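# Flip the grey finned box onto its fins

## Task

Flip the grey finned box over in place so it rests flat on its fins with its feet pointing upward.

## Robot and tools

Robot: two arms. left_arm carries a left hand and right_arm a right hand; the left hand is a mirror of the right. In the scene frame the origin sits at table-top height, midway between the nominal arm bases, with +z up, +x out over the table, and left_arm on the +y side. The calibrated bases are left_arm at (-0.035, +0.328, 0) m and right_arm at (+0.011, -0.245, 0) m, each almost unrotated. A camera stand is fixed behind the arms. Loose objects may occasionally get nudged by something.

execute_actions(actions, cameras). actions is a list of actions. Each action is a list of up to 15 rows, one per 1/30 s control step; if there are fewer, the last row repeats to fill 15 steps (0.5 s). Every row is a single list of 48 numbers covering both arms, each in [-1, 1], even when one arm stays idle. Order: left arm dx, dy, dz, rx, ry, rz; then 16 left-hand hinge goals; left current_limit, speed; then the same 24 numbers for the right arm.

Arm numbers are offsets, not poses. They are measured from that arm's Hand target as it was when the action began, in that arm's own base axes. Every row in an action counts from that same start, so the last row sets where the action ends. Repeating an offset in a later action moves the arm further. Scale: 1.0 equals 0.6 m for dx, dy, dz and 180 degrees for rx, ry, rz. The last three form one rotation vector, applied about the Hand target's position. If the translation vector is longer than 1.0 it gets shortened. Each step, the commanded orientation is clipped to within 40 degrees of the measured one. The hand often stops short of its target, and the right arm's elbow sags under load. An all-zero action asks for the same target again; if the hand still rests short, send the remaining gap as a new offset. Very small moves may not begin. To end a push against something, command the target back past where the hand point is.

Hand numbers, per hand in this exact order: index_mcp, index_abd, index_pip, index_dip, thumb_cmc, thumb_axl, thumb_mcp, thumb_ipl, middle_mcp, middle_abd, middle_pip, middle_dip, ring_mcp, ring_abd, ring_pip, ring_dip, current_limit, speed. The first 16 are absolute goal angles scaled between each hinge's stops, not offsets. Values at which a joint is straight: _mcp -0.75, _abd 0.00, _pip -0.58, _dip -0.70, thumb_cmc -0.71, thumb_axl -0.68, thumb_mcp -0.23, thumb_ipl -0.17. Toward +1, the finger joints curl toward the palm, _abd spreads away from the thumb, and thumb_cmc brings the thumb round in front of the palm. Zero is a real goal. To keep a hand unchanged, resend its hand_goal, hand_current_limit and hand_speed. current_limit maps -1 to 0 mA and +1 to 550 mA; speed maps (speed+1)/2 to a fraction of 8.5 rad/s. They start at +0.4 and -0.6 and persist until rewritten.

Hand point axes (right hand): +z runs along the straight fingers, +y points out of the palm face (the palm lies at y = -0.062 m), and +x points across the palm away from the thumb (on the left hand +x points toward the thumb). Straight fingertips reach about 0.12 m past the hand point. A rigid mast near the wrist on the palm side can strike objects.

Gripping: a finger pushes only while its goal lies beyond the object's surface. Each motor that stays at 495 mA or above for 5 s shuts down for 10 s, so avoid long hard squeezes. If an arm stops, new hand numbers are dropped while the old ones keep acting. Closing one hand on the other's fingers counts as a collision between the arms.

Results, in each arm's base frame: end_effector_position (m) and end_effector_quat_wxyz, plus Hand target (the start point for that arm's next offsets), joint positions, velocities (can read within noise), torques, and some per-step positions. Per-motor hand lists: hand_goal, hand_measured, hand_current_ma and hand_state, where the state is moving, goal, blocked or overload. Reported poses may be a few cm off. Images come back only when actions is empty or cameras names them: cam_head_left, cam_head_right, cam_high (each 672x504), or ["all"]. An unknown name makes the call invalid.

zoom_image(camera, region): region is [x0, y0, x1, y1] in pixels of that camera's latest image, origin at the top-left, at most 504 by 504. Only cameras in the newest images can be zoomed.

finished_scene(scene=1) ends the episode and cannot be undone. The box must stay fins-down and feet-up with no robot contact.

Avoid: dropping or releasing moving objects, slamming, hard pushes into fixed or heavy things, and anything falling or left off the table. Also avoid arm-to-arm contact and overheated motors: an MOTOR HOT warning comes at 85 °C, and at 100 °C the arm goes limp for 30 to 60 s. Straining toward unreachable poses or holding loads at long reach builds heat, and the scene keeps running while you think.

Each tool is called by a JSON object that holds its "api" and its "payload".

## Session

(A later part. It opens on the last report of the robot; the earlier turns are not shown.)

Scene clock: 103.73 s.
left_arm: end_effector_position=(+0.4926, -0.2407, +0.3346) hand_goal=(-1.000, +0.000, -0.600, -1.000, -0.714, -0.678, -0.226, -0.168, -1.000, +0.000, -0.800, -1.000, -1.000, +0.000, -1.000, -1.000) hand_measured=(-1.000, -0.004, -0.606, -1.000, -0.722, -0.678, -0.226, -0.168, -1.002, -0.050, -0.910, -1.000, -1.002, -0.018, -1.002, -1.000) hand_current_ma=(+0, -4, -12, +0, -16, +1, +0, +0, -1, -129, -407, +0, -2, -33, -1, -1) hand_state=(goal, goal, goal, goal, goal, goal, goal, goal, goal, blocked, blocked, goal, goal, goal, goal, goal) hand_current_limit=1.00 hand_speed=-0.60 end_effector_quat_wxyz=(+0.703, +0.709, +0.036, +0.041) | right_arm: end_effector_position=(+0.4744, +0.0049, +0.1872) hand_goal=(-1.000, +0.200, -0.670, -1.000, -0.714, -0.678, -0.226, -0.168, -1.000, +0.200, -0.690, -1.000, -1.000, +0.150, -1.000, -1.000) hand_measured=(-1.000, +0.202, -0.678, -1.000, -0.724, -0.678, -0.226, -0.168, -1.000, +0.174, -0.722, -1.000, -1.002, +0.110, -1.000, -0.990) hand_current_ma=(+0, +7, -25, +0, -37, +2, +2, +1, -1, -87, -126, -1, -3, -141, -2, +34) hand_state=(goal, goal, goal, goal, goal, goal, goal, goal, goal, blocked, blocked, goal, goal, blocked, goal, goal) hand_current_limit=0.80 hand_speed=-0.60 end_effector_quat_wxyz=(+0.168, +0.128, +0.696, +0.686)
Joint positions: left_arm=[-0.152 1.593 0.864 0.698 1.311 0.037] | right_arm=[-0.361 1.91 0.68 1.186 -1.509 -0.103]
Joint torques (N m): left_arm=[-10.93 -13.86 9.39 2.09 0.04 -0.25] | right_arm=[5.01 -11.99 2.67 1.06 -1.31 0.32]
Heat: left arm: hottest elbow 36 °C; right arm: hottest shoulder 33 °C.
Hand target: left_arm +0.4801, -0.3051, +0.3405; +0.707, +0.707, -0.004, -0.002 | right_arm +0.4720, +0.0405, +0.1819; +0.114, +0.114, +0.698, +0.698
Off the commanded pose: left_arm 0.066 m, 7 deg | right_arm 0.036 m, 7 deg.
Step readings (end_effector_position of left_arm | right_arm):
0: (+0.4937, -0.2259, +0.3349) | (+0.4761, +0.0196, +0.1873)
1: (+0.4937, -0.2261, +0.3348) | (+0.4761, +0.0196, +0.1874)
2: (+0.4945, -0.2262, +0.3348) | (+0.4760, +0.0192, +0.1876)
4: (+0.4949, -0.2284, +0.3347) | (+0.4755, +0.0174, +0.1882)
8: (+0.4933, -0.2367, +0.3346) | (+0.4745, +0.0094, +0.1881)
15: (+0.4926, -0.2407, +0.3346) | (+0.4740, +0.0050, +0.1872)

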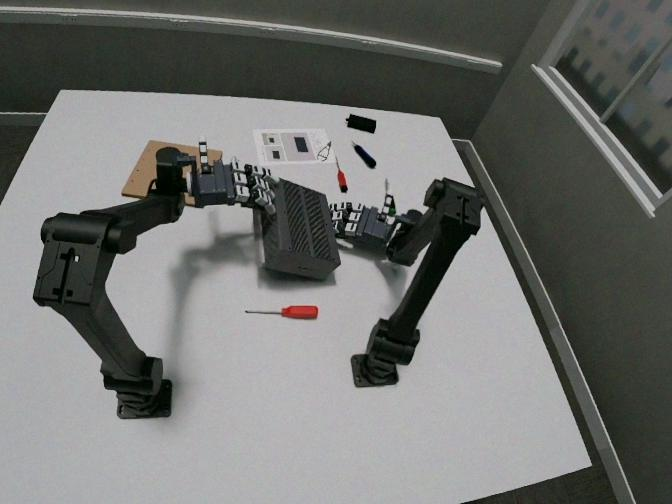

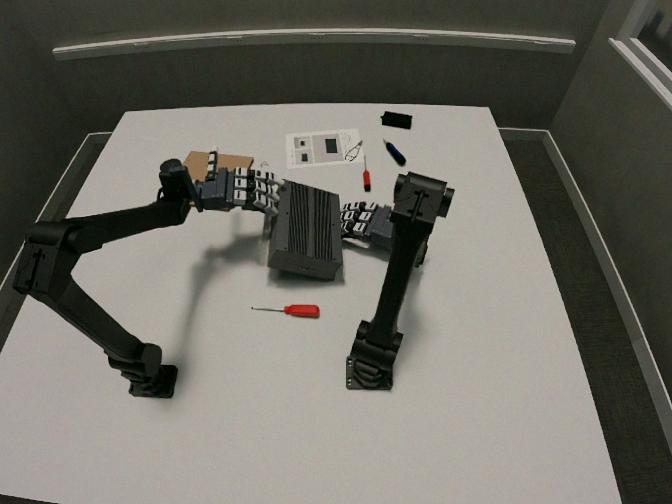

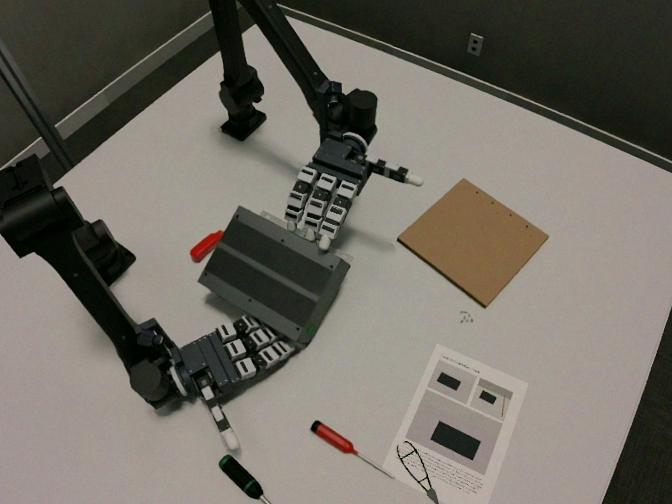

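{"api": "execute_actions", "payload": {"actions": [[[0,0.0,0.03,0,0,0,-1,0,-0.6,-1,-0.714,-0.678,-0.226,-0.168,-1,0,-0.8,-1,-1,0,-1,-1,1,-0.6,0,0.0,0.0,0,0,0,-1,0.2,-0.67,-1,-0.714,-0.678,-0.226,-0.168,-1,0.2,-0.69,-1,-1,0.15,-1,-1,0.8,-0.6]],[[0,0.0,0.02,0,0,0,-1,0,-0.6,-1,-0.714,-0.678,-0.226,-0.168,-1,0,-0.8,-1,-1,0,-1,-1,1,-0.6,0,0.0,0.0,0,0,0,-1,0.2,-0.67,-1,-0.714,-0.678,-0.226,-0.168,-1,0.2,-0.69,-1,-1,0.15,-1,-1,0.8,-0.6]]], "cameras": ["all"]}}

{"api": "zoom_image", "payload": {"camera": "cam_high", "region": [180, 180, 380, 380]}}

{"api": "zoom_image", "payload": {"camera": "cam_head_left", "region": [200, 160, 360, 300]}}

Scene clock: 106.43 s.
left_arm: end_effector_position=(+0.4983, -0.2438, +0.3379) hand_goal=(-1.000, +0.000, -0.600, -1.000, -0.714, -0.678, -0.226, -0.168, -1.000, +0.000, -0.800, -1.000, -1.000, +0.000, -1.000, -1.000) hand_measured=(-1.000, -0.004, -0.606, -1.000, -0.722, -0.678, -0.226, -0.168, -1.002, -0.050, -0.912, -1.000, -1.002, -0.018, -1.002, -1.000) hand_current_ma=(+0, -4, -11, +0, -16, +1, +0, +0, -1, -129, -416, +0, -2, -36, -1, -1) hand_state=(goal, goal, goal, goal, goal, goal, goal, goal, goal, blocked, blocked, goal, goal, goal, goal, goal) hand_current_limit=1.00 hand_speed=-0.60 end_effector_quat_wxyz=(+0.700, +0.712, +0.052, +0.029) | right_arm: end_effector_position=(+0.4750, +0.0043, +0.1864) hand_goal=(-1.000, +0.200, -0.670, -1.000, -0.714, -0.678, -0.226, -0.168, -1.000, +0.200, -0.690, -1.000, -1.000, +0.150, -1.000, -1.000) hand_measured=(-1.000, +0.202, -0.678, -1.000, -0.724, -0.678, -0.226, -0.168, -1.000, +0.174, -0.718, -1.000, -1.002, +0.110, -1.000, -0.990) hand_current_ma=(+0, +7, -25, +0, -37, +2, +2, +1, -1, -87, -116, -1, -3, -141, -2, +34) hand_state=(goal, goal, goal, goal, goal, goal, goal, goal, goal, blocked, blocked, goal, goal, blocked, goal, goal) hand_current_limit=0.80 hand_speed=-0.60 end_effector_quat_wxyz=(+0.166, +0.130, +0.696, +0.686)
Joint positions: left_arm=[-0.158 1.58 0.879 0.631 1.298 0.037] | right_arm=[-0.361 1.91 0.682 1.174 -1.511 -0.107]
Joint torques (N m): left_arm=[-9.99 -16.79 10.7 1.74 0.72 -0.31] | right_arm=[4.95 -11.87 2.71 0.79 -1.19 0.24]
Heat: left arm: hottest elbow 37 °C; right arm: hottest shoulder 33 °C.
Hand target: left_arm +0.4802, -0.3051, +0.3704; +0.707, +0.707, -0.004, -0.002 | right_arm +0.4720, +0.0406, +0.1819; +0.114, +0.114, +0.698, +0.698
Off the commanded pose: left_arm 0.072 m, 7 deg | right_arm 0.037 m, 6 deg.
Step readings (end_effector_position of left_arm | right_arm):
0: (+0.4926, -0.2407, +0.3346) | (+0.4744, +0.0049, +0.1872)
1: (+0.4926, -0.2407, +0.3346) | (+0.4744, +0.0049, +0.1872)
2: (+0.4926, -0.2407, +0.3346) | (+0.4744, +0.0049, +0.1872)
4: (+0.4932, -0.2408, +0.3348) | (+0.4744, +0.0048, +0.1870)
8: (+0.4945, -0.2413, +0.3354) | (+0.4746, +0.0048, +0.1868)
15: (+0.4953, -0.2418, +0.3358) | (+0.4749, +0.0047, +0.1869)
16: (+0.4954, -0.2418, +0.3358) | (+0.4749, +0.0047, +0.1868)
17: (+0.4957, -0.2418, +0.3361) | (+0.4749, +0.0047, +0.1868)
19: (+0.4963, -0.2422, +0.3365) | (+0.4749, +0.0047, +0.1867)
23: (+0.4972, -0.2431, +0.3373) | (+0.4750, +0.0045, +0.1866)
30: (+0.4981, -0.2438, +0.3378) | (+0.4750, +0.0043, +0.1865)

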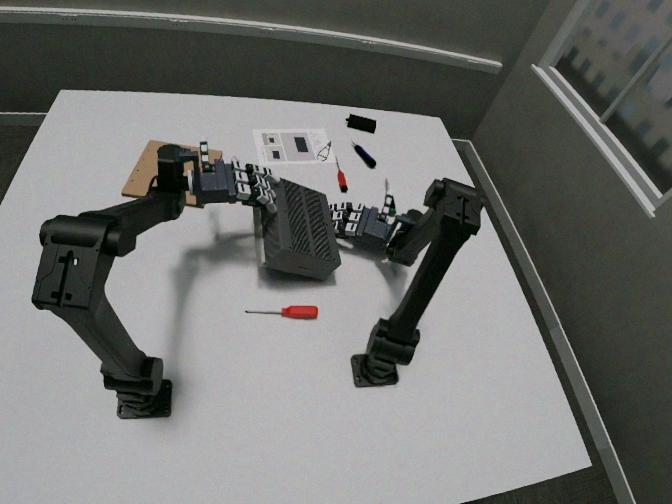

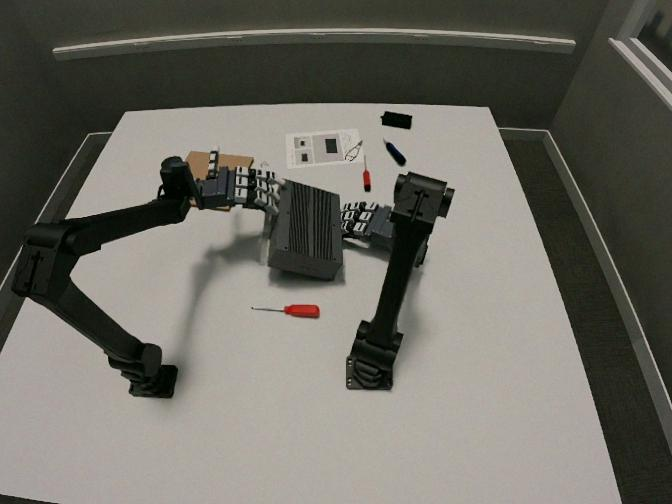

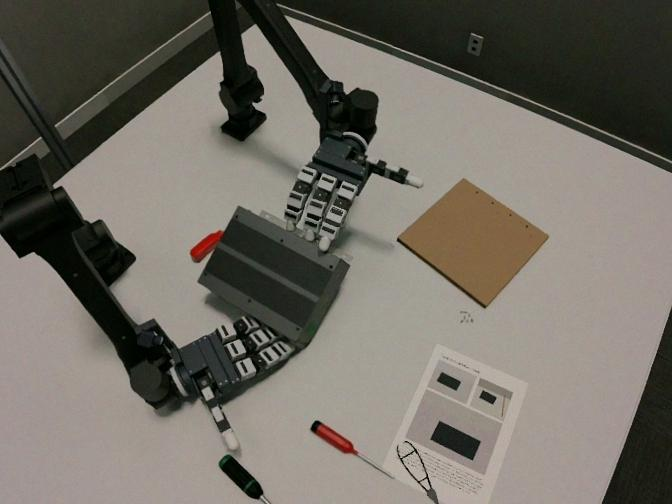

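Scaled by 2.520.

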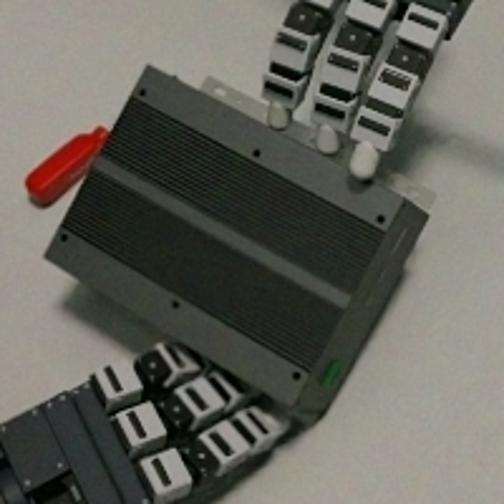

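Scaled by 3.150.

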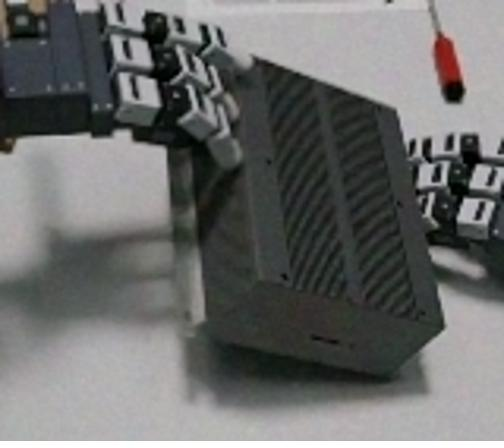

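{"api": "execute_actions", "payload": {"actions": [[[0,-0.025,0.01,0,0,0,-1,0,-0.6,-1,-0.714,-0.678,-0.226,-0.168,-1,0,-0.82,-1,-1,0,-1,-1,1,-0.6,0,0.025,0.0,0,0,0,-1,0.2,-0.67,-1,-0.714,-0.678,-0.226,-0.168,-1,0.2,-0.69,-1,-1,0.15,-1,-1,0.8,-0.6]],[[0,-0.025,0.01,0,0,0,-1,0,-0.6,-1,-0.714,-0.678,-0.226,-0.168,-1,0,-0.82,-1,-1,0,-1,-1,1,-0.6,0,0.01,0.0,0,0,0,-1,0.2,-0.67,-1,-0.714,-0.678,-0.226,-0.168,-1,0.2,-0.69,-1,-1,0.15,-1,-1,0.8,-0.6]]], "cameras": ["all"]}}

{"api": "zoom_image", "payload": {"camera": "cam_high", "region": [180, 180, 380, 380]}}

{"api": "zoom_image", "payload": {"camera": "cam_head_left", "region": [200, 160, 360, 300]}}

Scene clock: 109.00 s.
left_arm: end_effector_position=(+0.4632, -0.3316, +0.3810) hand_goal=(-1.000, +0.000, -0.600, -1.000, -0.714, -0.678, -0.226, -0.168, -1.000, +0.000, -0.820, -1.000, -1.000, +0.000, -1.000, -1.000) hand_measured=(-1.000, -0.002, -0.606, -1.000, -0.722, -0.678, -0.226, -0.168, -1.000, -0.002, -0.826, -1.000, -1.000, -0.002, -1.000, -1.000) hand_current_ma=(+0, -3, -11, +0, -16, +1, +0, +0, +0, -3, -11, +0, +0, -3, +0, +0) hand_state=(goal, goal, goal, goal, goal, goal, goal, goal, goal, goal, goal, goal, goal, goal, goal, goal) hand_current_limit=1.00 hand_speed=-0.60 end_effector_quat_wxyz=(+0.707, +0.707, -0.012, +0.000) | right_arm: end_effector_position=(+0.4693, +0.0596, +0.1840) hand_goal=(-1.000, +0.200, -0.670, -1.000, -0.714, -0.678, -0.226, -0.168, -1.000, +0.200, -0.690, -1.000, -1.000, +0.150, -1.000, -1.000) hand_measured=(-1.000, +0.202, -0.676, -1.000, -0.726, -0.678, -0.226, -0.168, -1.000, +0.196, -0.696, -1.000, -1.000, +0.146, -0.998, -0.998) hand_current_ma=(+0, +5, -19, +0, -42, +2, +2, +1, +0, -9, -19, -1, +0, -11, +5, +5) hand_state=(goal, goal, goal, goal, goal, goal, goal, goal, goal, goal, goal, goal, goal, goal, goal, goal) hand_current_limit=0.80 hand_speed=-0.60 end_effector_quat_wxyz=(+0.121, +0.103, +0.702, +0.695)
Joint positions: left_arm=[-0.34 1.55 0.954 0.594 1.248 0.019] | right_arm=[-0.245 1.9 0.663 1.153 -1.497 -0.109]
Joint torques (N m): left_arm=[0.67 -14.68 9.25 1.59 -0.03 -0.12] | right_arm=[0.91 -12.16 2.77 0.99 -0.07 0.07]
Heat: left arm: hottest elbow 37 °C; right arm: hottest shoulder 33 °C.
Hand target: left_arm +0.4801, -0.3352, +0.3823; +0.707, +0.707, -0.004, -0.002 | right_arm +0.4721, +0.0614, +0.1819; +0.114, +0.114, +0.698, +0.698
Off the commanded pose: left_arm 0.017 m, 1 deg | right_arm 0.004 m, 2 deg.
Step readings (end_effector_position of left_arm | right_arm):
0: (+0.4984, -0.2438, +0.3378) | (+0.4750, +0.0043, +0.1864)
1: (+0.4983, -0.2439, +0.3380) | (+0.4751, +0.0043, +0.1864)
2: (+0.4984, -0.2443, +0.3381) | (+0.4753, +0.0042, +0.1864)
4: (+0.4980, -0.2459, +0.3395) | (+0.4759, +0.0038, +0.1864)
8: (+0.4967, -0.2511, +0.3445) | (+0.4767, +0.0030, +0.1863)
15: (+0.4958, -0.2575, +0.3515) | (+0.4769, +0.0030, +0.1860)
16: (+0.4957, -0.2586, +0.3523) | (+0.4768, +0.0031, +0.1860)
17: (+0.4959, -0.2595, +0.3531) | (+0.4767, +0.0031, +0.1861)
19: (+0.4962, -0.2624, +0.3554) | (+0.4768, +0.0031, +0.1861)
23: (+0.4946, -0.2709, +0.3639) | (+0.4777, +0.0028, +0.1858)
30: (+0.4916, -0.2829, +0.3764) | (+0.4785, +0.0047, +0.1836)

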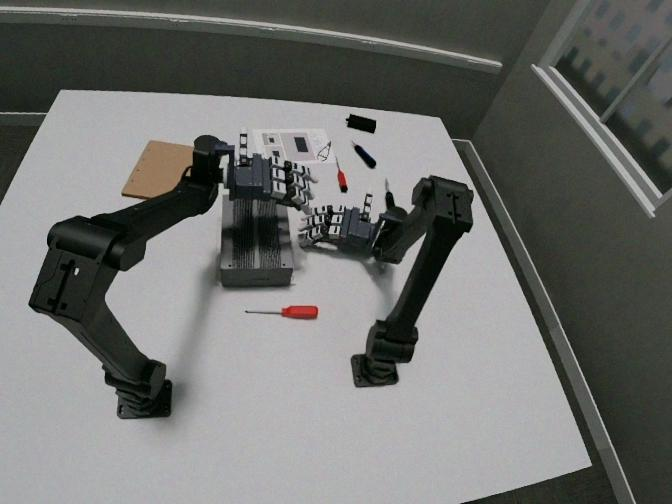

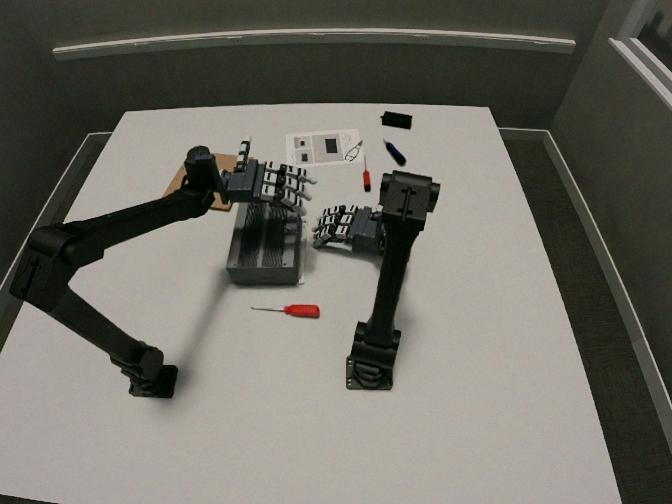

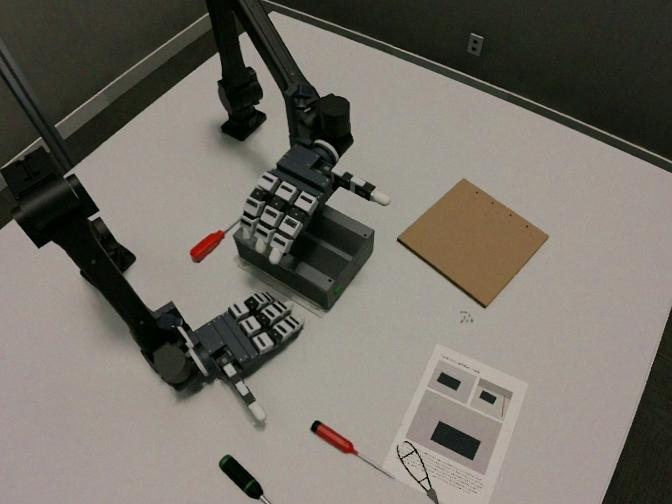

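Scaled by 2.520.

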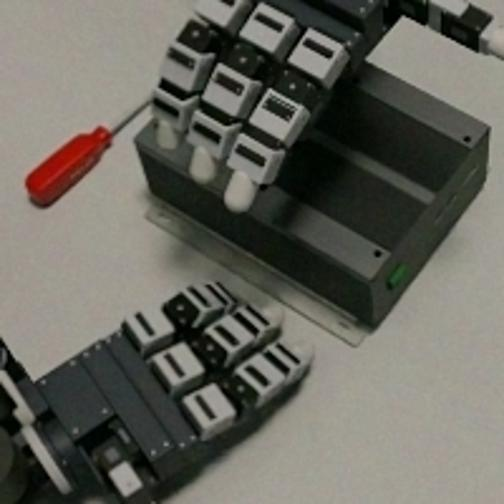

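Scaled by 3.150.

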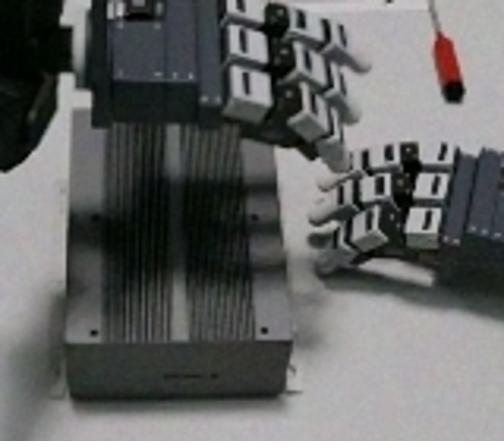

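{"api": "execute_actions", "payload": {"actions": [[[0,0.225,0.0,0,0,0.04,-1,0.15,-0.68,-1,-0.714,-0.678,-0.226,-0.168,-1,0.15,-0.84,-1,-1,0.15,-1,-1,1,-0.6,0,-0.02,0.0,0,0,0,-1,0.15,-0.67,-1,-0.714,-0.678,-0.226,-0.168,-1,0.15,-0.75,-1,-1,0.12,-1,-1,0.8,-0.6]],[[0.01,0.225,0.0,0,0,0.04,-1,0.15,-0.68,-1,-0.714,-0.678,-0.226,-0.168,-1,0.15,-0.84,-1,-1,0.15,-1,-1,1,-0.6,0,0.0,0.0,0,0,0,-1,0.15,-0.67,-1,-0.714,-0.678,-0.226,-0.168,-1,0.15,-0.75,-1,-1,0.12,-1,-1,0.8,-0.6]],[[0.0,0.0,-0.14,0,0,0.0,-1,0.15,-0.68,-1,-0.714,-0.678,-0.226,-0.168,-1,0.15,-0.84,-1,-1,0.15,-1,-1,1,-0.6,0,0.0,0.0,0,0,0,-1,0.15,-0.67,-1,-0.714,-0.678,-0.226,-0.168,-1,0.15,-0.75,-1,-1,0.12,-1,-1,0.8,-0.6]],[[0.0,0.0,-0.14,0,0,0.0,-1,0.15,-0.68,-1,-0.714,-0.678,-0.226,-0.168,-1,0.15,-0.84,-1,-1,0.15,-1,-1,1,-0.6,0,0.0,0.0,0,0,0,-1,0.15,-0.67,-1,-0.714,-0.678,-0.226,-0.168,-1,0.15,-0.75,-1,-1,0.12,-1,-1,0.8,-0.6]]], "cameras": ["all"]}}

{"api": "zoom_image", "payload": {"camera": "cam_high", "region": [180, 150, 430, 400]}}

{"api": "zoom_image", "payload": {"camera": "cam_head_left", "region": [160, 160, 340, 310]}}

Scene clock: 115.10 s.
left_arm: end_effector_position=(+0.4858, -0.0627, +0.2097) hand_goal=(-1.000, +0.150, -0.680, -1.000, -0.714, -0.678, -0.226, -0.168, -1.000, +0.150, -0.840, -1.000, -1.000, +0.150, -1.000, -1.000) hand_measured=(-1.000, +0.148, -0.680, -1.000, -0.722, -0.678, -0.226, -0.168, -1.000, +0.148, -0.840, -1.000, -1.000, +0.148, -1.000, -1.000) hand_current_ma=(+0, -3, +0, +0, -18, +1, +0, +0, +0, -3, +0, +0, +0, -2, +0, +0) hand_state=(goal, goal, goal, goal, goal, goal, goal, goal, goal, goal, goal, goal, goal, goal, goal, goal) hand_current_limit=1.00 hand_speed=-0.60 end_effector_quat_wxyz=(+0.702, +0.701, +0.101, +0.075) | right_arm: end_effector_position=(+0.4703, +0.0531, +0.1843) hand_goal=(-1.000, +0.150, -0.670, -1.000, -0.714, -0.678, -0.226, -0.168, -1.000, +0.150, -0.750, -1.000, -1.000, +0.120, -1.000, -1.000) hand_measured=(-1.000, +0.152, -0.676, -1.000, -0.726, -0.678, -0.226, -0.168, -1.000, +0.152, -0.750, -1.000, -1.000, +0.124, -0.998, -0.998) hand_current_ma=(+0, +8, -19, +0, -42, +2, +2, +1, +0, +8, +2, -1, +0, +8, +5, +5) hand_state=(goal, goal, goal, goal, goal, goal, goal, goal, goal, goal, goal, goal, goal, goal, goal, goal) hand_current_limit=0.80 hand_speed=-0.60 end_effector_quat_wxyz=(+0.111, +0.114, +0.699, +0.697)
Joint positions: left_arm=[0.235 1.805 0.733 0.78 1.555 0.255] | right_arm=[-0.259 1.9 0.663 1.162 -1.511 -0.071]
Joint torques (N m): left_arm=[-0.62 -15.85 5.29 2.18 0.57 0.11] | right_arm=[-0.32 -10.17 3.74 2.21 -0.22 0.1]
Heat: left arm: hottest elbow 37 °C; right arm: hottest shoulder 33 °C.
Hand target: left_arm +0.4861, -0.0652, +0.2145; +0.702, +0.702, +0.085, +0.087 | right_arm +0.4720, +0.0495, +0.1819; +0.114, +0.114, +0.698, +0.698
Off the commanded pose: left_arm 0.005 m, 2 deg | right_arm 0.005 m, 0 deg.
Step readings (end_effector_position of left_arm | right_arm):
0: (+0.4632, -0.3316, +0.3810) | (+0.4693, +0.0596, +0.1840)
1: (+0.4636, -0.3310, +0.3810) | (+0.4693, +0.0596, +0.1840)
2: (+0.4652, -0.3256, +0.3808) | (+0.4692, +0.0593, +0.1840)
4: (+0.4648, -0.3068, +0.3789) | (+0.4688, +0.0585, +0.1840)
8: (+0.4763, -0.2384, +0.3778) | (+0.4692, +0.0549, +0.1839)
15: (+0.4826, -0.1964, +0.3859) | (+0.4701, +0.0532, +0.1836)
16: (+0.4817, -0.1964, +0.3856) | (+0.4702, +0.0532, +0.1837)
17: (+0.4797, -0.1930, +0.3851) | (+0.4702, +0.0532, +0.1837)
19: (+0.4749, -0.1744, +0.3830) | (+0.4702, +0.0531, +0.1838)
23: (+0.4830, -0.1020, +0.3812) | (+0.4703, +0.0531, +0.1839)
30: (+0.4838, -0.0614, +0.3813) | (+0.4703, +0.0531, +0.1840)
31: (+0.4833, -0.0621, +0.3812) | (+0.4703, +0.0531, +0.1840)
32: (+0.4830, -0.0622, +0.3796) | (+0.4703, +0.0531, +0.1840)
34: (+0.4810, -0.0633, +0.3702) | (+0.4703, +0.0531, +0.1841)
38: (+0.4837, -0.0629, +0.3266) | (+0.4703, +0.0531, +0.1841)
45: (+0.4890, -0.0617, +0.2915) | (+0.4703, +0.0531, +0.1842)
46: (+0.4883, -0.0618, +0.2920) | (+0.4703, +0.0531, +0.1842)
47: (+0.4872, -0.0621, +0.2919) | (+0.4703, +0.0531, +0.1842)
49: (+0.4853, -0.0626, +0.2849) | (+0.4703, +0.0531, +0.1842)
53: (+0.4866, -0.0624, +0.2431) | (+0.4703, +0.0531, +0.1842)
60: (+0.4875, -0.0622, +0.2079) | (+0.4703, +0.0531, +0.1843)

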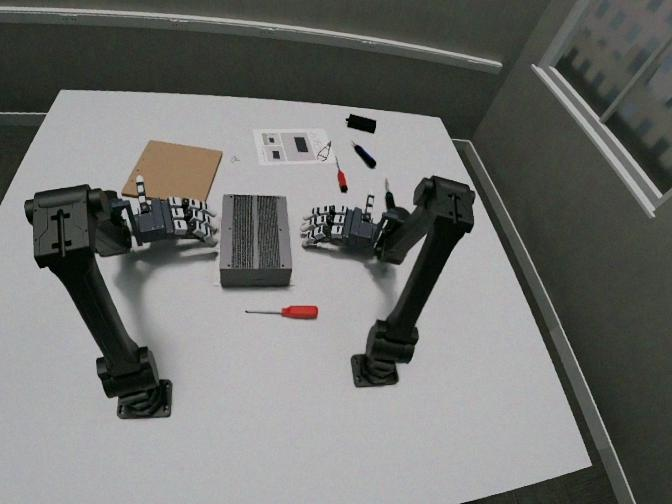

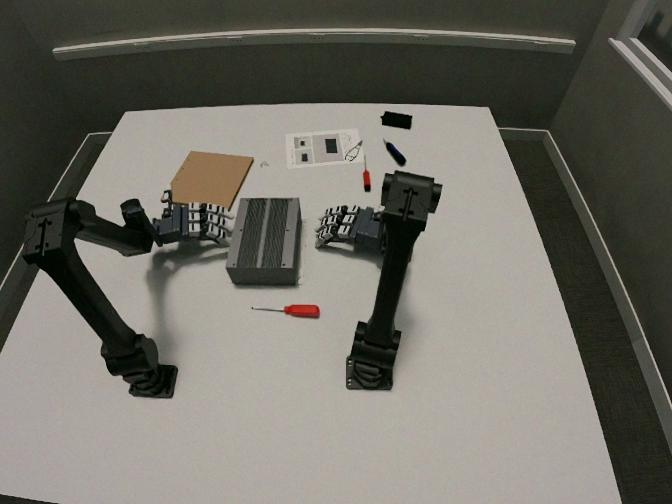

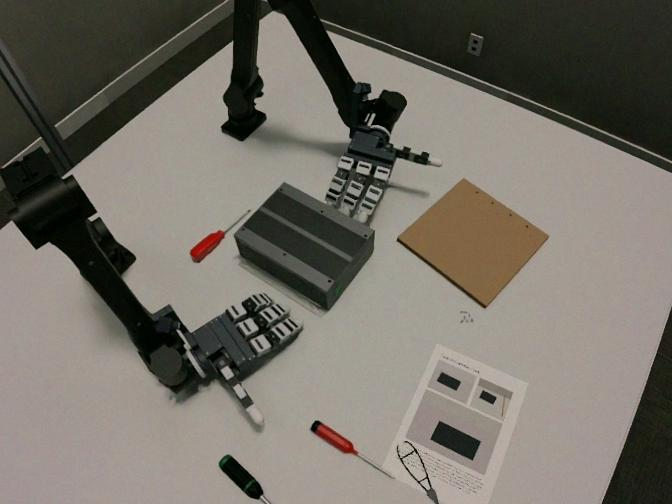

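Scaled by 2.016.

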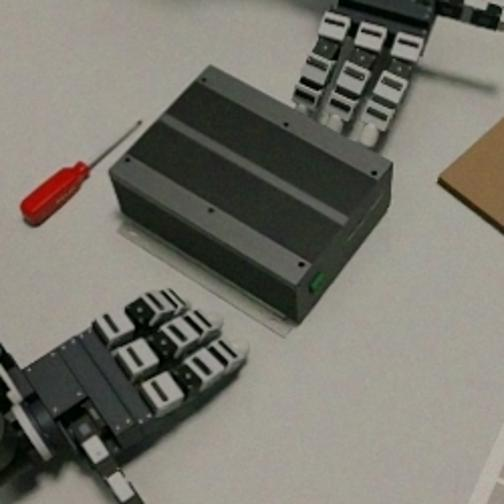

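Scaled by 2.800.

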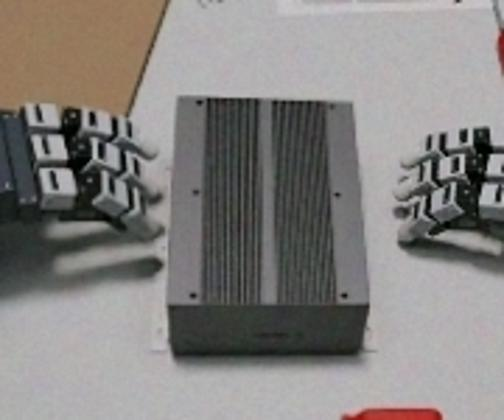

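{"api": "execute_actions", "payload": {"actions": [[[0,-0.025,-0.018,0,0,0.0,-1,0.15,-0.68,-1,-0.714,-0.678,-0.226,-0.168,-1,0.15,-0.84,-1,-1,0.15,-1,-1,1,-0.6,0,0.035,-0.006,0,0,0,-1,0.15,-0.67,-1,-0.714,-0.678,-0.226,-0.168,-1,0.15,-0.75,-1,-1,0.12,-1,-1,0.8,-0.6]],[[-0.01,-0.025,0.0,0,0,0.0,-1,0.15,-0.68,-1,-0.714,-0.678,-0.226,-0.168,-1,0.15,-0.84,-1,-1,0.15,-1,-1,1,-0.6,0,0.02,0.0,0,0,0,-1,0.15,-0.67,-1,-0.714,-0.678,-0.226,-0.168,-1,0.15,-0.75,-1,-1,0.12,-1,-1,0.8,-0.6]],[[-0.01,-0.02,0.0,0,0,0.0,-1,0.15,-0.68,-1,-0.714,-0.678,-0.226,-0.168,-1,0.15,-0.84,-1,-1,0.15,-1,-1,1,-0.6,-0.01,0.02,0.0,0,0,0,-1,0.15,-0.67,-1,-0.714,-0.678,-0.226,-0.168,-1,0.15,-0.75,-1,-1,0.12,-1,-1,0.8,-0.6]]], "cameras": ["all"]}}

{"api": "zoom_image", "payload": {"camera": "cam_high", "region": [180, 150, 430, 400]}}

{"api": "zoom_image", "payload": {"camera": "cam_head_left", "region": [160, 160, 340, 310]}}

Scene clock: 117.87 s.
left_arm: end_effector_position=(+0.4760, -0.0912, +0.2123) hand_goal=(-1.000, +0.150, -0.680, -1.000, -0.714, -0.678, -0.226, -0.168, -1.000, +0.150, -0.840, -1.000, -1.000, +0.150, -1.000, -1.000) hand_measured=(-1.000, +0.148, -0.680, -1.000, -0.722, -0.678, -0.226, -0.168, -1.000, +0.148, -0.840, -1.000, -1.000, +0.140, -1.000, -1.000) hand_current_ma=(+0, -3, +0, +0, -18, +1, +0, +0, +0, -3, +0, +0, -1, -18, +0, +0) hand_state=(goal, goal, goal, goal, goal, goal, goal, goal, goal, goal, goal, goal, goal, goal, goal, goal) hand_current_limit=1.00 hand_speed=-0.60 end_effector_quat_wxyz=(+0.693, +0.707, +0.082, +0.114) | right_arm: end_effector_position=(+0.4690, +0.0917, +0.1838) hand_goal=(-1.000, +0.150, -0.670, -1.000, -0.714, -0.678, -0.226, -0.168, -1.000, +0.150, -0.750, -1.000, -1.000, +0.120, -1.000, -1.000) hand_measured=(-1.000, +0.152, -0.676, -1.000, -0.726, -0.678, -0.226, -0.168, -1.000, +0.152, -0.752, -1.000, -1.000, +0.122, -0.998, -0.998) hand_current_ma=(+0, +6, -19, +0, -42, +2, +2, +1, +0, +7, -4, -1, +0, +7, +4, +5) hand_state=(goal, goal, goal, goal, goal, goal, goal, goal, goal, goal, goal, goal, goal, goal, goal, goal) hand_current_limit=0.80 hand_speed=-0.60 end_effector_quat_wxyz=(+0.119, +0.112, +0.698, +0.697)
Joint positions: left_arm=[0.174 1.81 0.687 0.996 1.467 0.173] | right_arm=[-0.165 1.912 0.636 1.272 -1.407 -0.014]
Joint torques (N m): left_arm=[-3.19 -14.27 3.75 2.17 0.35 -0.36] | right_arm=[0.56 -10.99 2.52 2.28 0.07 0.1]
Heat: left arm: hottest elbow 37 °C; right arm: hottest shoulder 33 °C.
Hand target: left_arm +0.4740, -0.1071, +0.2036; +0.702, +0.702, +0.085, +0.086 | right_arm +0.4660, +0.0944, +0.1783; +0.114, +0.114, +0.698, +0.698
Off the commanded pose: left_arm 0.018 m, 3 deg | right_arm 0.007 m, 1 deg.
Step readings (end_effector_position of left_arm | right_arm):
0: (+0.4857, -0.0627, +0.2097) | (+0.4703, +0.0531, +0.1843)
1: (+0.4857, -0.0627, +0.2097) | (+0.4704, +0.0530, +0.1843)
2: (+0.4858, -0.0634, +0.2098) | (+0.4714, +0.0528, +0.1842)
4: (+0.4868, -0.0658, +0.2097) | (+0.4742, +0.0535, +0.1840)
8: (+0.4864, -0.0728, +0.2102) | (+0.4746, +0.0624, +0.1845)
15: (+0.4852, -0.0776, +0.2113) | (+0.4737, +0.0683, +0.1853)
16: (+0.4853, -0.0775, +0.2115) | (+0.4738, +0.0682, +0.1852)
17: (+0.4857, -0.0781, +0.2112) | (+0.4744, +0.0686, +0.1850)
19: (+0.4859, -0.0807, +0.2104) | (+0.4760, +0.0698, +0.1851)
23: (+0.4836, -0.0819, +0.2107) | (+0.4759, +0.0760, +0.1861)
30: (+0.4812, -0.0822, +0.2122) | (+0.4756, +0.0796, +0.1868)
31: (+0.4809, -0.0823, +0.2123) | (+0.4755, +0.0795, +0.1865)
32: (+0.4806, -0.0822, +0.2119) | (+0.4756, +0.0800, +0.1862)
34: (+0.4805, -0.0824, +0.2110) | (+0.4747, +0.0815, +0.1847)
38: (+0.4793, -0.0852, +0.2109) | (+0.4702, +0.0883, +0.1822)
45: (+0.4761, -0.0908, +0.2125) | (+0.4689, +0.0919, +0.1832)

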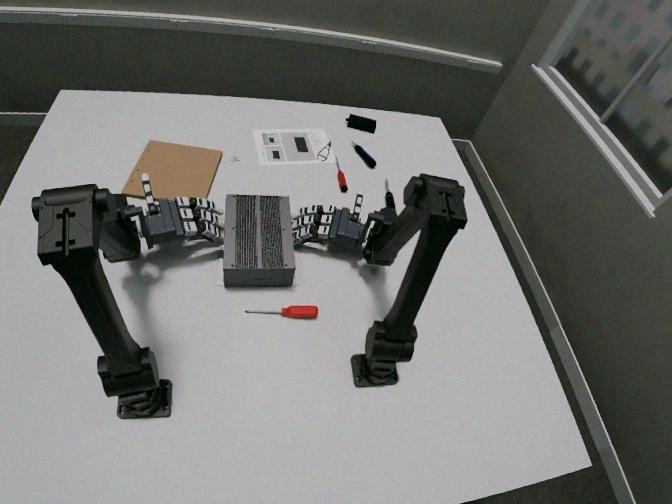

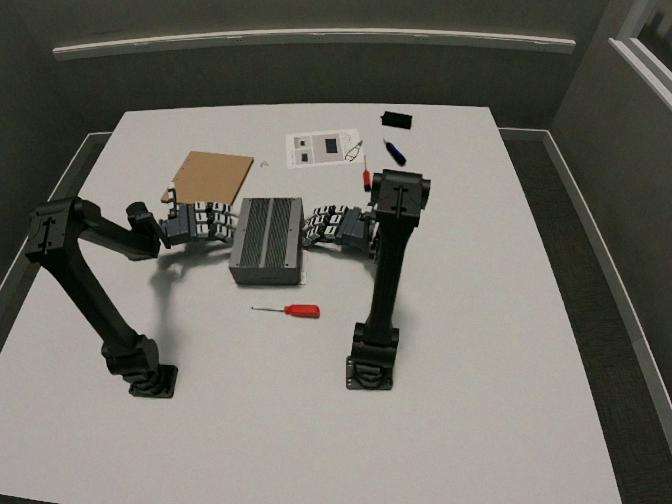

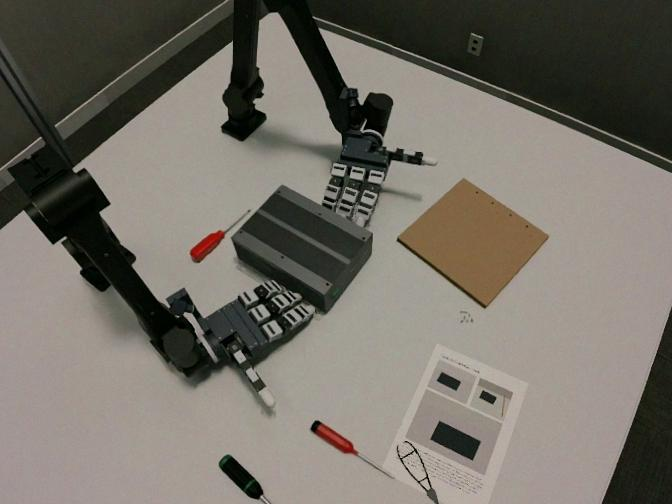

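Scaled by 2.016.

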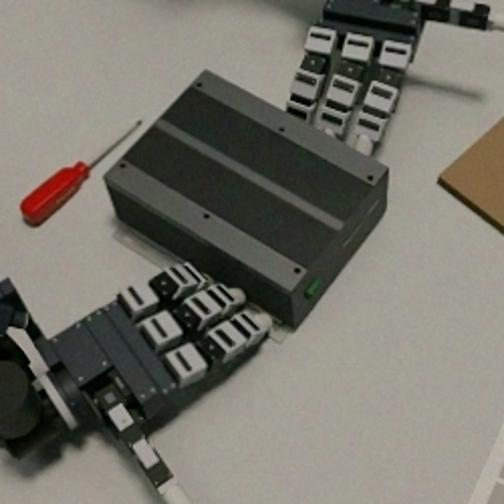

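Scaled by 2.800.

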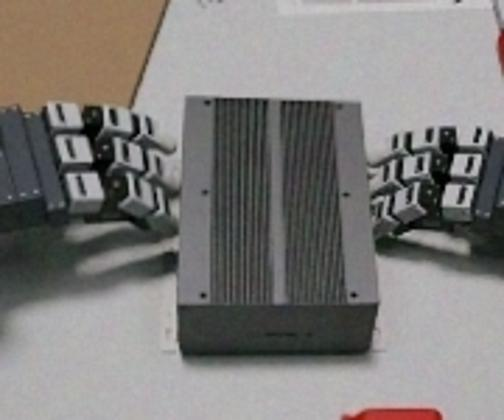

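{"api": "execute_actions", "payload": {"actions": [[[-0.01,-0.02,-0.02,0,0,0.0,-1,0.15,-0.68,-1,-0.714,-0.678,-0.226,-0.168,-1,0.15,-0.84,-1,-1,0.15,-1,-1,1,-0.6,-0.01,0.02,0.0,0,0,0,-1,0.15,-0.67,-1,-0.714,-0.678,-0.226,-0.168,-1,0.15,-0.75,-1,-1,0.12,-1,-1,0.8,-0.6]],[[-0.01,-0.025,0.0,0,0,0.0,-1,0.15,-0.68,-1,-0.714,-0.678,-0.226,-0.168,-1,0.15,-0.84,-1,-1,0.15,-1,-1,1,-0.6,-0.01,0.03,0.0,0,0,0,-1,0.15,-0.67,-1,-0.714,-0.678,-0.226,-0.168,-1,0.15,-0.75,-1,-1,0.12,-1,-1,0.8,-0.6]],[[-0.0,-0.025,0.0,0,0,0.0,-1,0.15,-0.68,-1,-0.714,-0.678,-0.226,-0.168,-1,0.15,-0.84,-1,-1,0.15,-1,-1,1,-0.6,-0.01,0.02,0.0,0,0,0,-1,0.15,-0.67,-1,-0.714,-0.678,-0.226,-0.168,-1,0.15,-0.75,-1,-1,0.12,-1,-1,0.8,-0.6]]], "cameras": ["all"]}}

{"api": "zoom_image", "payload": {"camera": "cam_high", "region": [180, 150, 430, 400]}}

{"api": "zoom_image", "payload": {"camera": "cam_head_left", "region": [160, 160, 340, 310]}}

Scene clock: 120.37 s.
left_arm: end_effector_position=(+0.4695, -0.0966, +0.2113) hand_goal=(-1.000, +0.150, -0.680, -1.000, -0.714, -0.678, -0.226, -0.168, -1.000, +0.150, -0.840, -1.000, -1.000, +0.150, -1.000, -1.000) hand_measured=(-1.000, +0.148, -0.680, -1.000, -0.722, -0.678, -0.226, -0.168, -1.000, +0.148, -0.840, -1.000, -1.002, +0.132, -1.002, -1.000) hand_current_ma=(+0, -3, +0, +0, -18, +1, +0, +0, +0, -3, +0, +0, -3, -37, -2, -1) hand_state=(goal, goal, goal, goal, goal, goal, goal, goal, goal, goal, goal, goal, goal, goal, goal, goal) hand_current_limit=1.00 hand_speed=-0.60 end_effector_quat_wxyz=(+0.692, +0.700, +0.098, +0.146) | right_arm: end_effector_position=(+0.4633, +0.0916, +0.1837) hand_goal=(-1.000, +0.150, -0.670, -1.000, -0.714, -0.678, -0.226, -0.168, -1.000, +0.150, -0.750, -1.000, -1.000, +0.120, -1.000, -1.000) hand_measured=(-1.000, +0.152, -0.676, -1.000, -0.726, -0.678, -0.226, -0.168, -1.000, +0.148, -0.756, -1.000, -1.002, +0.048, -1.002, -1.000) hand_current_ma=(+0, +6, -19, +0, -42, +2, +2, +1, +0, -4, -23, -1, -5, -271, -4, -2) hand_state=(goal, goal, goal, goal, goal, goal, goal, goal, goal, goal, goal, goal, goal, blocked, goal, goal) hand_current_limit=0.80 hand_speed=-0.60 end_effector_quat_wxyz=(+0.158, +0.140, +0.692, +0.690)
Joint positions: left_arm=[0.154 1.83 0.637 1.202 1.378 0.061] | right_arm=[-0.152 1.9 0.58 1.332 -1.298 -0.013]
Joint torques (N m): left_arm=[-9.82 -11.81 3.02 2.03 -0.08 -0.3] | right_arm=[5.95 -9.99 1.68 1.88 -0.51 0.03]
Heat: left arm: hottest elbow 37 °C; right arm: hottest shoulder 33 °C.
Hand target: left_arm +0.4621, -0.1491, +0.1916; +0.702, +0.702, +0.085, +0.086 | right_arm +0.4482, +0.1364, +0.1783; +0.114, +0.114, +0.698, +0.698
Off the commanded pose: left_arm 0.057 m, 7 deg | right_arm 0.048 m, 6 deg.
Step readings (end_effector_position of left_arm | right_arm):
0: (+0.4761, -0.0911, +0.2123) | (+0.4690, +0.0917, +0.1838)
1: (+0.4760, -0.0911, +0.2121) | (+0.4691, +0.0917, +0.1838)
2: (+0.4758, -0.0913, +0.2119) | (+0.4693, +0.0923, +0.1835)
4: (+0.4748, -0.0921, +0.2115) | (+0.4693, +0.0932, +0.1827)
8: (+0.4724, -0.0925, +0.2121) | (+0.4680, +0.0930, +0.1820)
15: (+0.4718, -0.0921, +0.2117) | (+0.4670, +0.0932, +0.1826)
16: (+0.4719, -0.0920, +0.2116) | (+0.4670, +0.0933, +0.1825)
17: (+0.4721, -0.0921, +0.2113) | (+0.4671, +0.0935, +0.1821)
19: (+0.4719, -0.0918, +0.2104) | (+0.4668, +0.0933, +0.1815)
23: (+0.4707, -0.0914, +0.2102) | (+0.4654, +0.0933, +0.1816)
30: (+0.4683, -0.0914, +0.2110) | (+0.4646, +0.0931, +0.1817)
31: (+0.4682, -0.0916, +0.2111) | (+0.4645, +0.0933, +0.1817)
32: (+0.4685, -0.0915, +0.2108) | (+0.4643, +0.0934, +0.1814)
34: (+0.4691, -0.0912, +0.2102) | (+0.4634, +0.0933, +0.1815)
38: (+0.4702, -0.0925, +0.2102) | (+0.4625, +0.0925, +0.1823)
45: (+0.4697, -0.0965, +0.2110) | (+0.4634, +0.0916, +0.1836)

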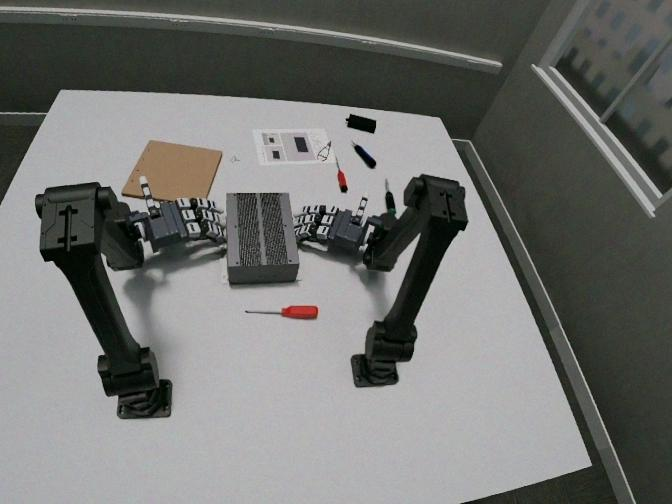

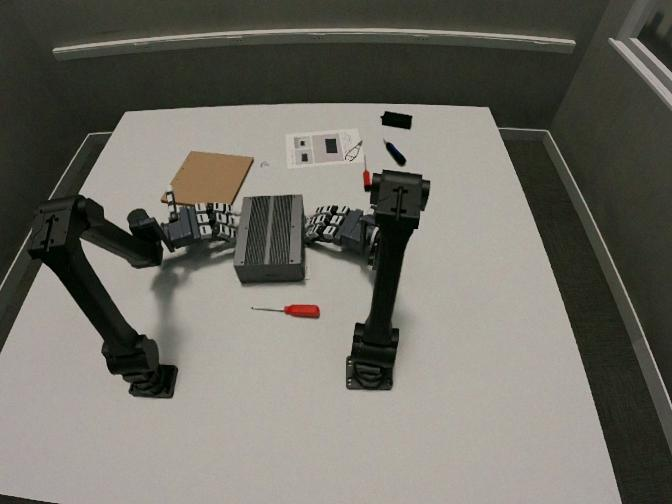

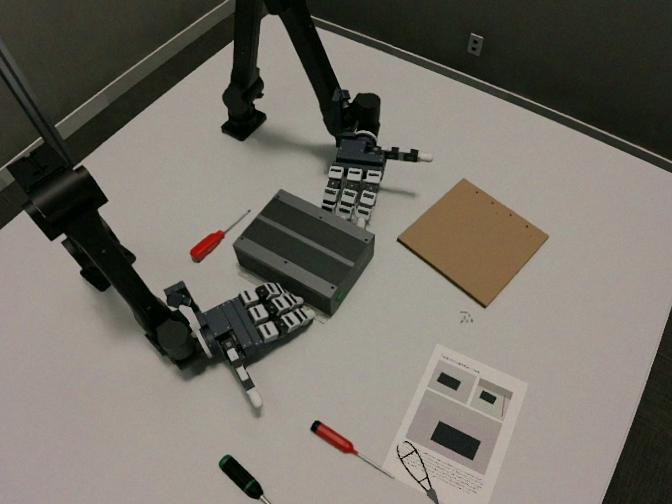

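Scaled by 2.016.

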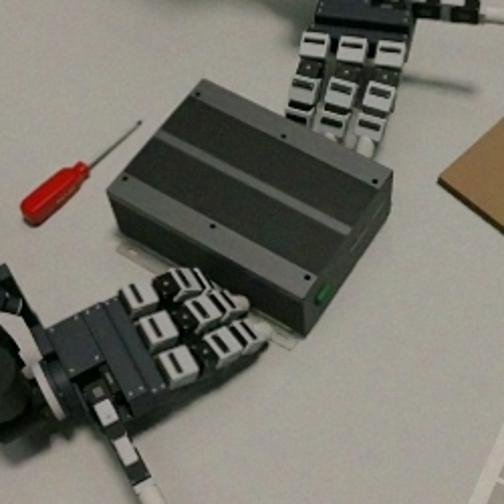

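Scaled by 2.800.

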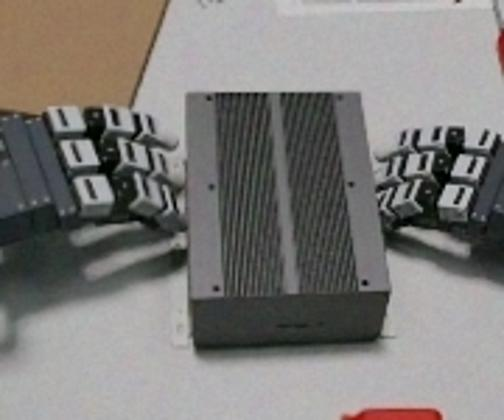

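{"api": "execute_actions", "payload": {"actions": [[[0,-0.005,0.04,0,0,-0.02,-1,0.15,-0.68,-1,-0.714,-0.678,-0.226,-0.168,-1,0.15,-0.82,-1,-1,0.15,-1,-1,1,-0.6,0,0.01,0.0,0,0,0,-1,0.15,-0.67,-1,-0.714,-0.678,-0.226,-0.168,-1,0.15,-0.72,-1,-1,0.15,-1,-1,0.8,-0.6]],[[0,-0.005,0.04,0,0,0.0,-1,0.15,-0.68,-1,-0.714,-0.678,-0.226,-0.168,-1,0.15,-0.82,-1,-1,0.15,-1,-1,1,-0.6,0,0.01,0.0,0,0,0,-1,0.15,-0.67,-1,-0.714,-0.678,-0.226,-0.168,-1,0.15,-0.72,-1,-1,0.15,-1,-1,0.8,-0.6]],[[-0.0,-0.005,0.03,0,0,0.0,-1,0.15,-0.68,-1,-0.714,-0.678,-0.226,-0.168,-1,0.15,-0.82,-1,-1,0.15,-1,-1,1,-0.6,-0,0.0,0.0,0,0,0,-1,0.15,-0.67,-1,-0.714,-0.678,-0.226,-0.168,-1,0.15,-0.72,-1,-1,0.15,-1,-1,0.8,-0.6]]], "cameras": ["all"]}}

{"api": "zoom_image", "payload": {"camera": "cam_high", "region": [180, 150, 430, 400]}}

{"api": "zoom_image", "payload": {"camera": "cam_head_left", "region": [160, 160, 340, 310]}}

Scene clock: 124.00 s.
left_arm: end_effector_position=(+0.4722, -0.0995, +0.2326) hand_goal=(-1.000, +0.150, -0.680, -1.000, -0.714, -0.678, -0.226, -0.168, -1.000, +0.150, -0.820, -1.000, -1.000, +0.150, -1.000, -1.000) hand_measured=(-1.000, +0.148, -0.704, -1.000, -0.722, -0.678, -0.226, -0.168, -1.000, +0.140, -0.872, -1.000, -1.004, +0.088, -1.002, -1.002) hand_current_ma=(+0, -3, -61, +0, -18, +1, +0, +0, -1, -19, -161, +0, -5, -167, -3, -1) hand_state=(goal, goal, blocked, goal, goal, goal, goal, goal, goal, goal, blocked, goal, goal, blocked, goal, goal) hand_current_limit=1.00 hand_speed=-0.60 end_effector_quat_wxyz=(+0.692, +0.704, +0.110, +0.114) | right_arm: end_effector_position=(+0.4649, +0.0946, +0.1855) hand_goal=(-1.000, +0.150, -0.670, -1.000, -0.714, -0.678, -0.226, -0.168, -1.000, +0.150, -0.720, -1.000, -1.000, +0.150, -1.000, -1.000) hand_measured=(-1.000, +0.152, -0.676, -1.000, -0.726, -0.678, -0.226, -0.168, -1.000, +0.148, -0.726, -1.000, -1.002, +0.048, -1.002, -1.000) hand_current_ma=(+0, +6, -19, +0, -42, +2, +2, +1, +0, -4, -24, -1, -6, -397, -5, -3) hand_state=(goal, goal, goal, goal, goal, goal, goal, goal, goal, goal, goal, goal, goal, blocked, goal, goal) hand_current_limit=0.80 hand_speed=-0.60 end_effector_quat_wxyz=(+0.173, +0.142, +0.691, +0.687)
Joint positions: left_arm=[0.151 1.724 0.646 0.979 1.403 0.107] | right_arm=[-0.141 1.895 0.577 1.332 -1.264 -0.03]
Joint torques (N m): left_arm=[-10.75 -18.61 5.65 1.68 1.3 -0.68] | right_arm=[7.82 -10.23 1.36 1.85 -0.8 0.22]
Heat: left arm: hottest elbow 36 °C; right arm: hottest shoulder 33 °C.
Hand target: left_arm +0.4621, -0.1581, +0.2576; +0.704, +0.704, +0.063, +0.064 | right_arm +0.4481, +0.1484, +0.1782; +0.114, +0.114, +0.698, +0.698
Off the commanded pose: left_arm 0.064 m, 8 deg | right_arm 0.057 m, 8 deg.
Step readings (end_effector_position of left_arm | right_arm):
0: (+0.4695, -0.0966, +0.2111) | (+0.4633, +0.0916, +0.1837)
1: (+0.4694, -0.0966, +0.2111) | (+0.4633, +0.0917, +0.1837)
2: (+0.4688, -0.0969, +0.2111) | (+0.4634, +0.0917, +0.1837)
4: (+0.4679, -0.0977, +0.2113) | (+0.4635, +0.0919, +0.1840)
8: (+0.4690, -0.0982, +0.2114) | (+0.4641, +0.0922, +0.1840)
15: (+0.4697, -0.0984, +0.2117) | (+0.4641, +0.0924, +0.1841)
16: (+0.4697, -0.0985, +0.2118) | (+0.4642, +0.0923, +0.1841)
17: (+0.4699, -0.0986, +0.2124) | (+0.4641, +0.0924, +0.1840)
19: (+0.4704, -0.0987, +0.2144) | (+0.4644, +0.0929, +0.1840)
23: (+0.4709, -0.0988, +0.2168) | (+0.4654, +0.0939, +0.1847)
30: (+0.4720, -0.0987, +0.2184) | (+0.4650, +0.0944, +0.1853)
31: (+0.4721, -0.0989, +0.2184) | (+0.4650, +0.0944, +0.1853)
32: (+0.4724, -0.0988, +0.2190) | (+0.4650, +0.0944, +0.1853)
34: (+0.4729, -0.0988, +0.2210) | (+0.4650, +0.0944, +0.1853)
38: (+0.4724, -0.0991, +0.2285) | (+0.4649, +0.0945, +0.1855)
45: (+0.4724, -0.0991, +0.2323) | (+0.4649, +0.0946, +0.1855)

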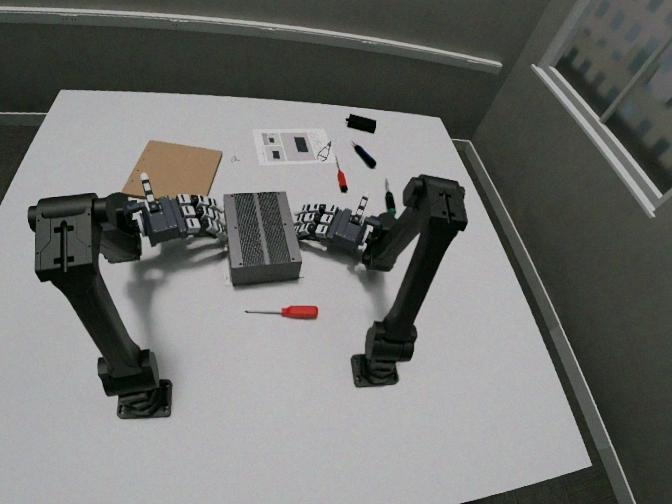

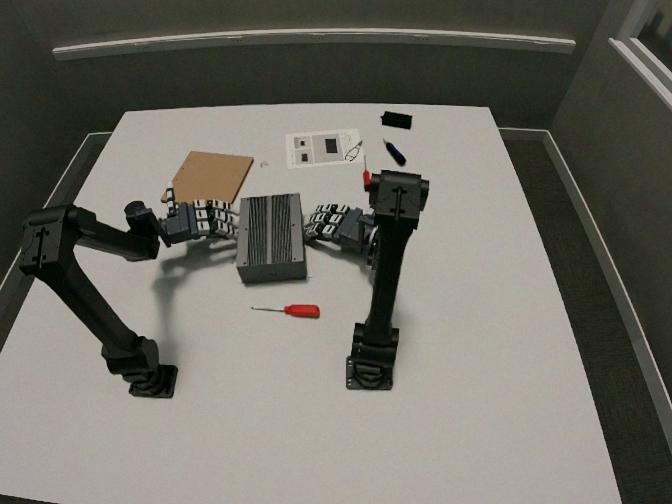

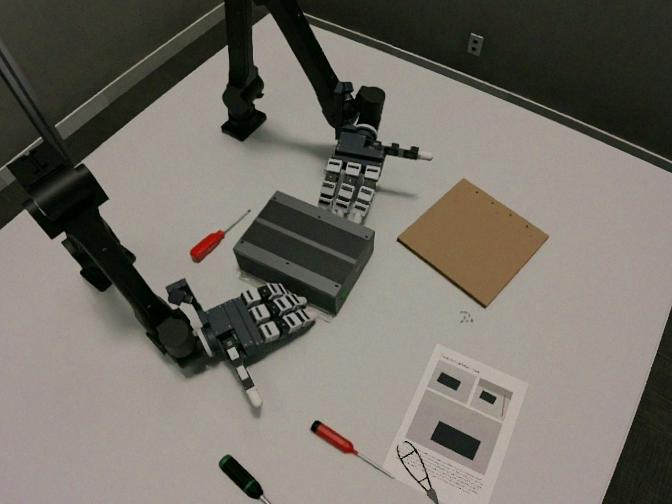

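Scaled by 2.016.

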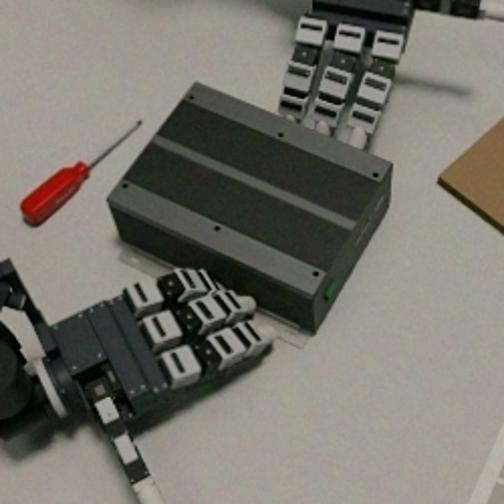

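Scaled by 2.800.

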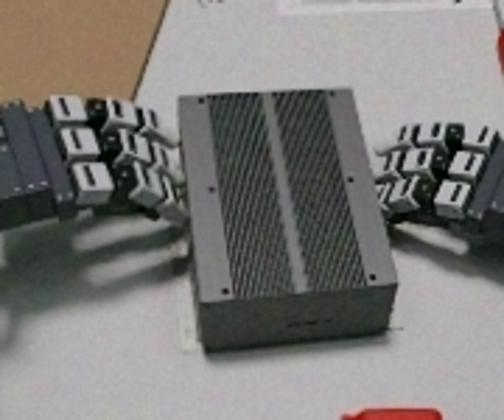

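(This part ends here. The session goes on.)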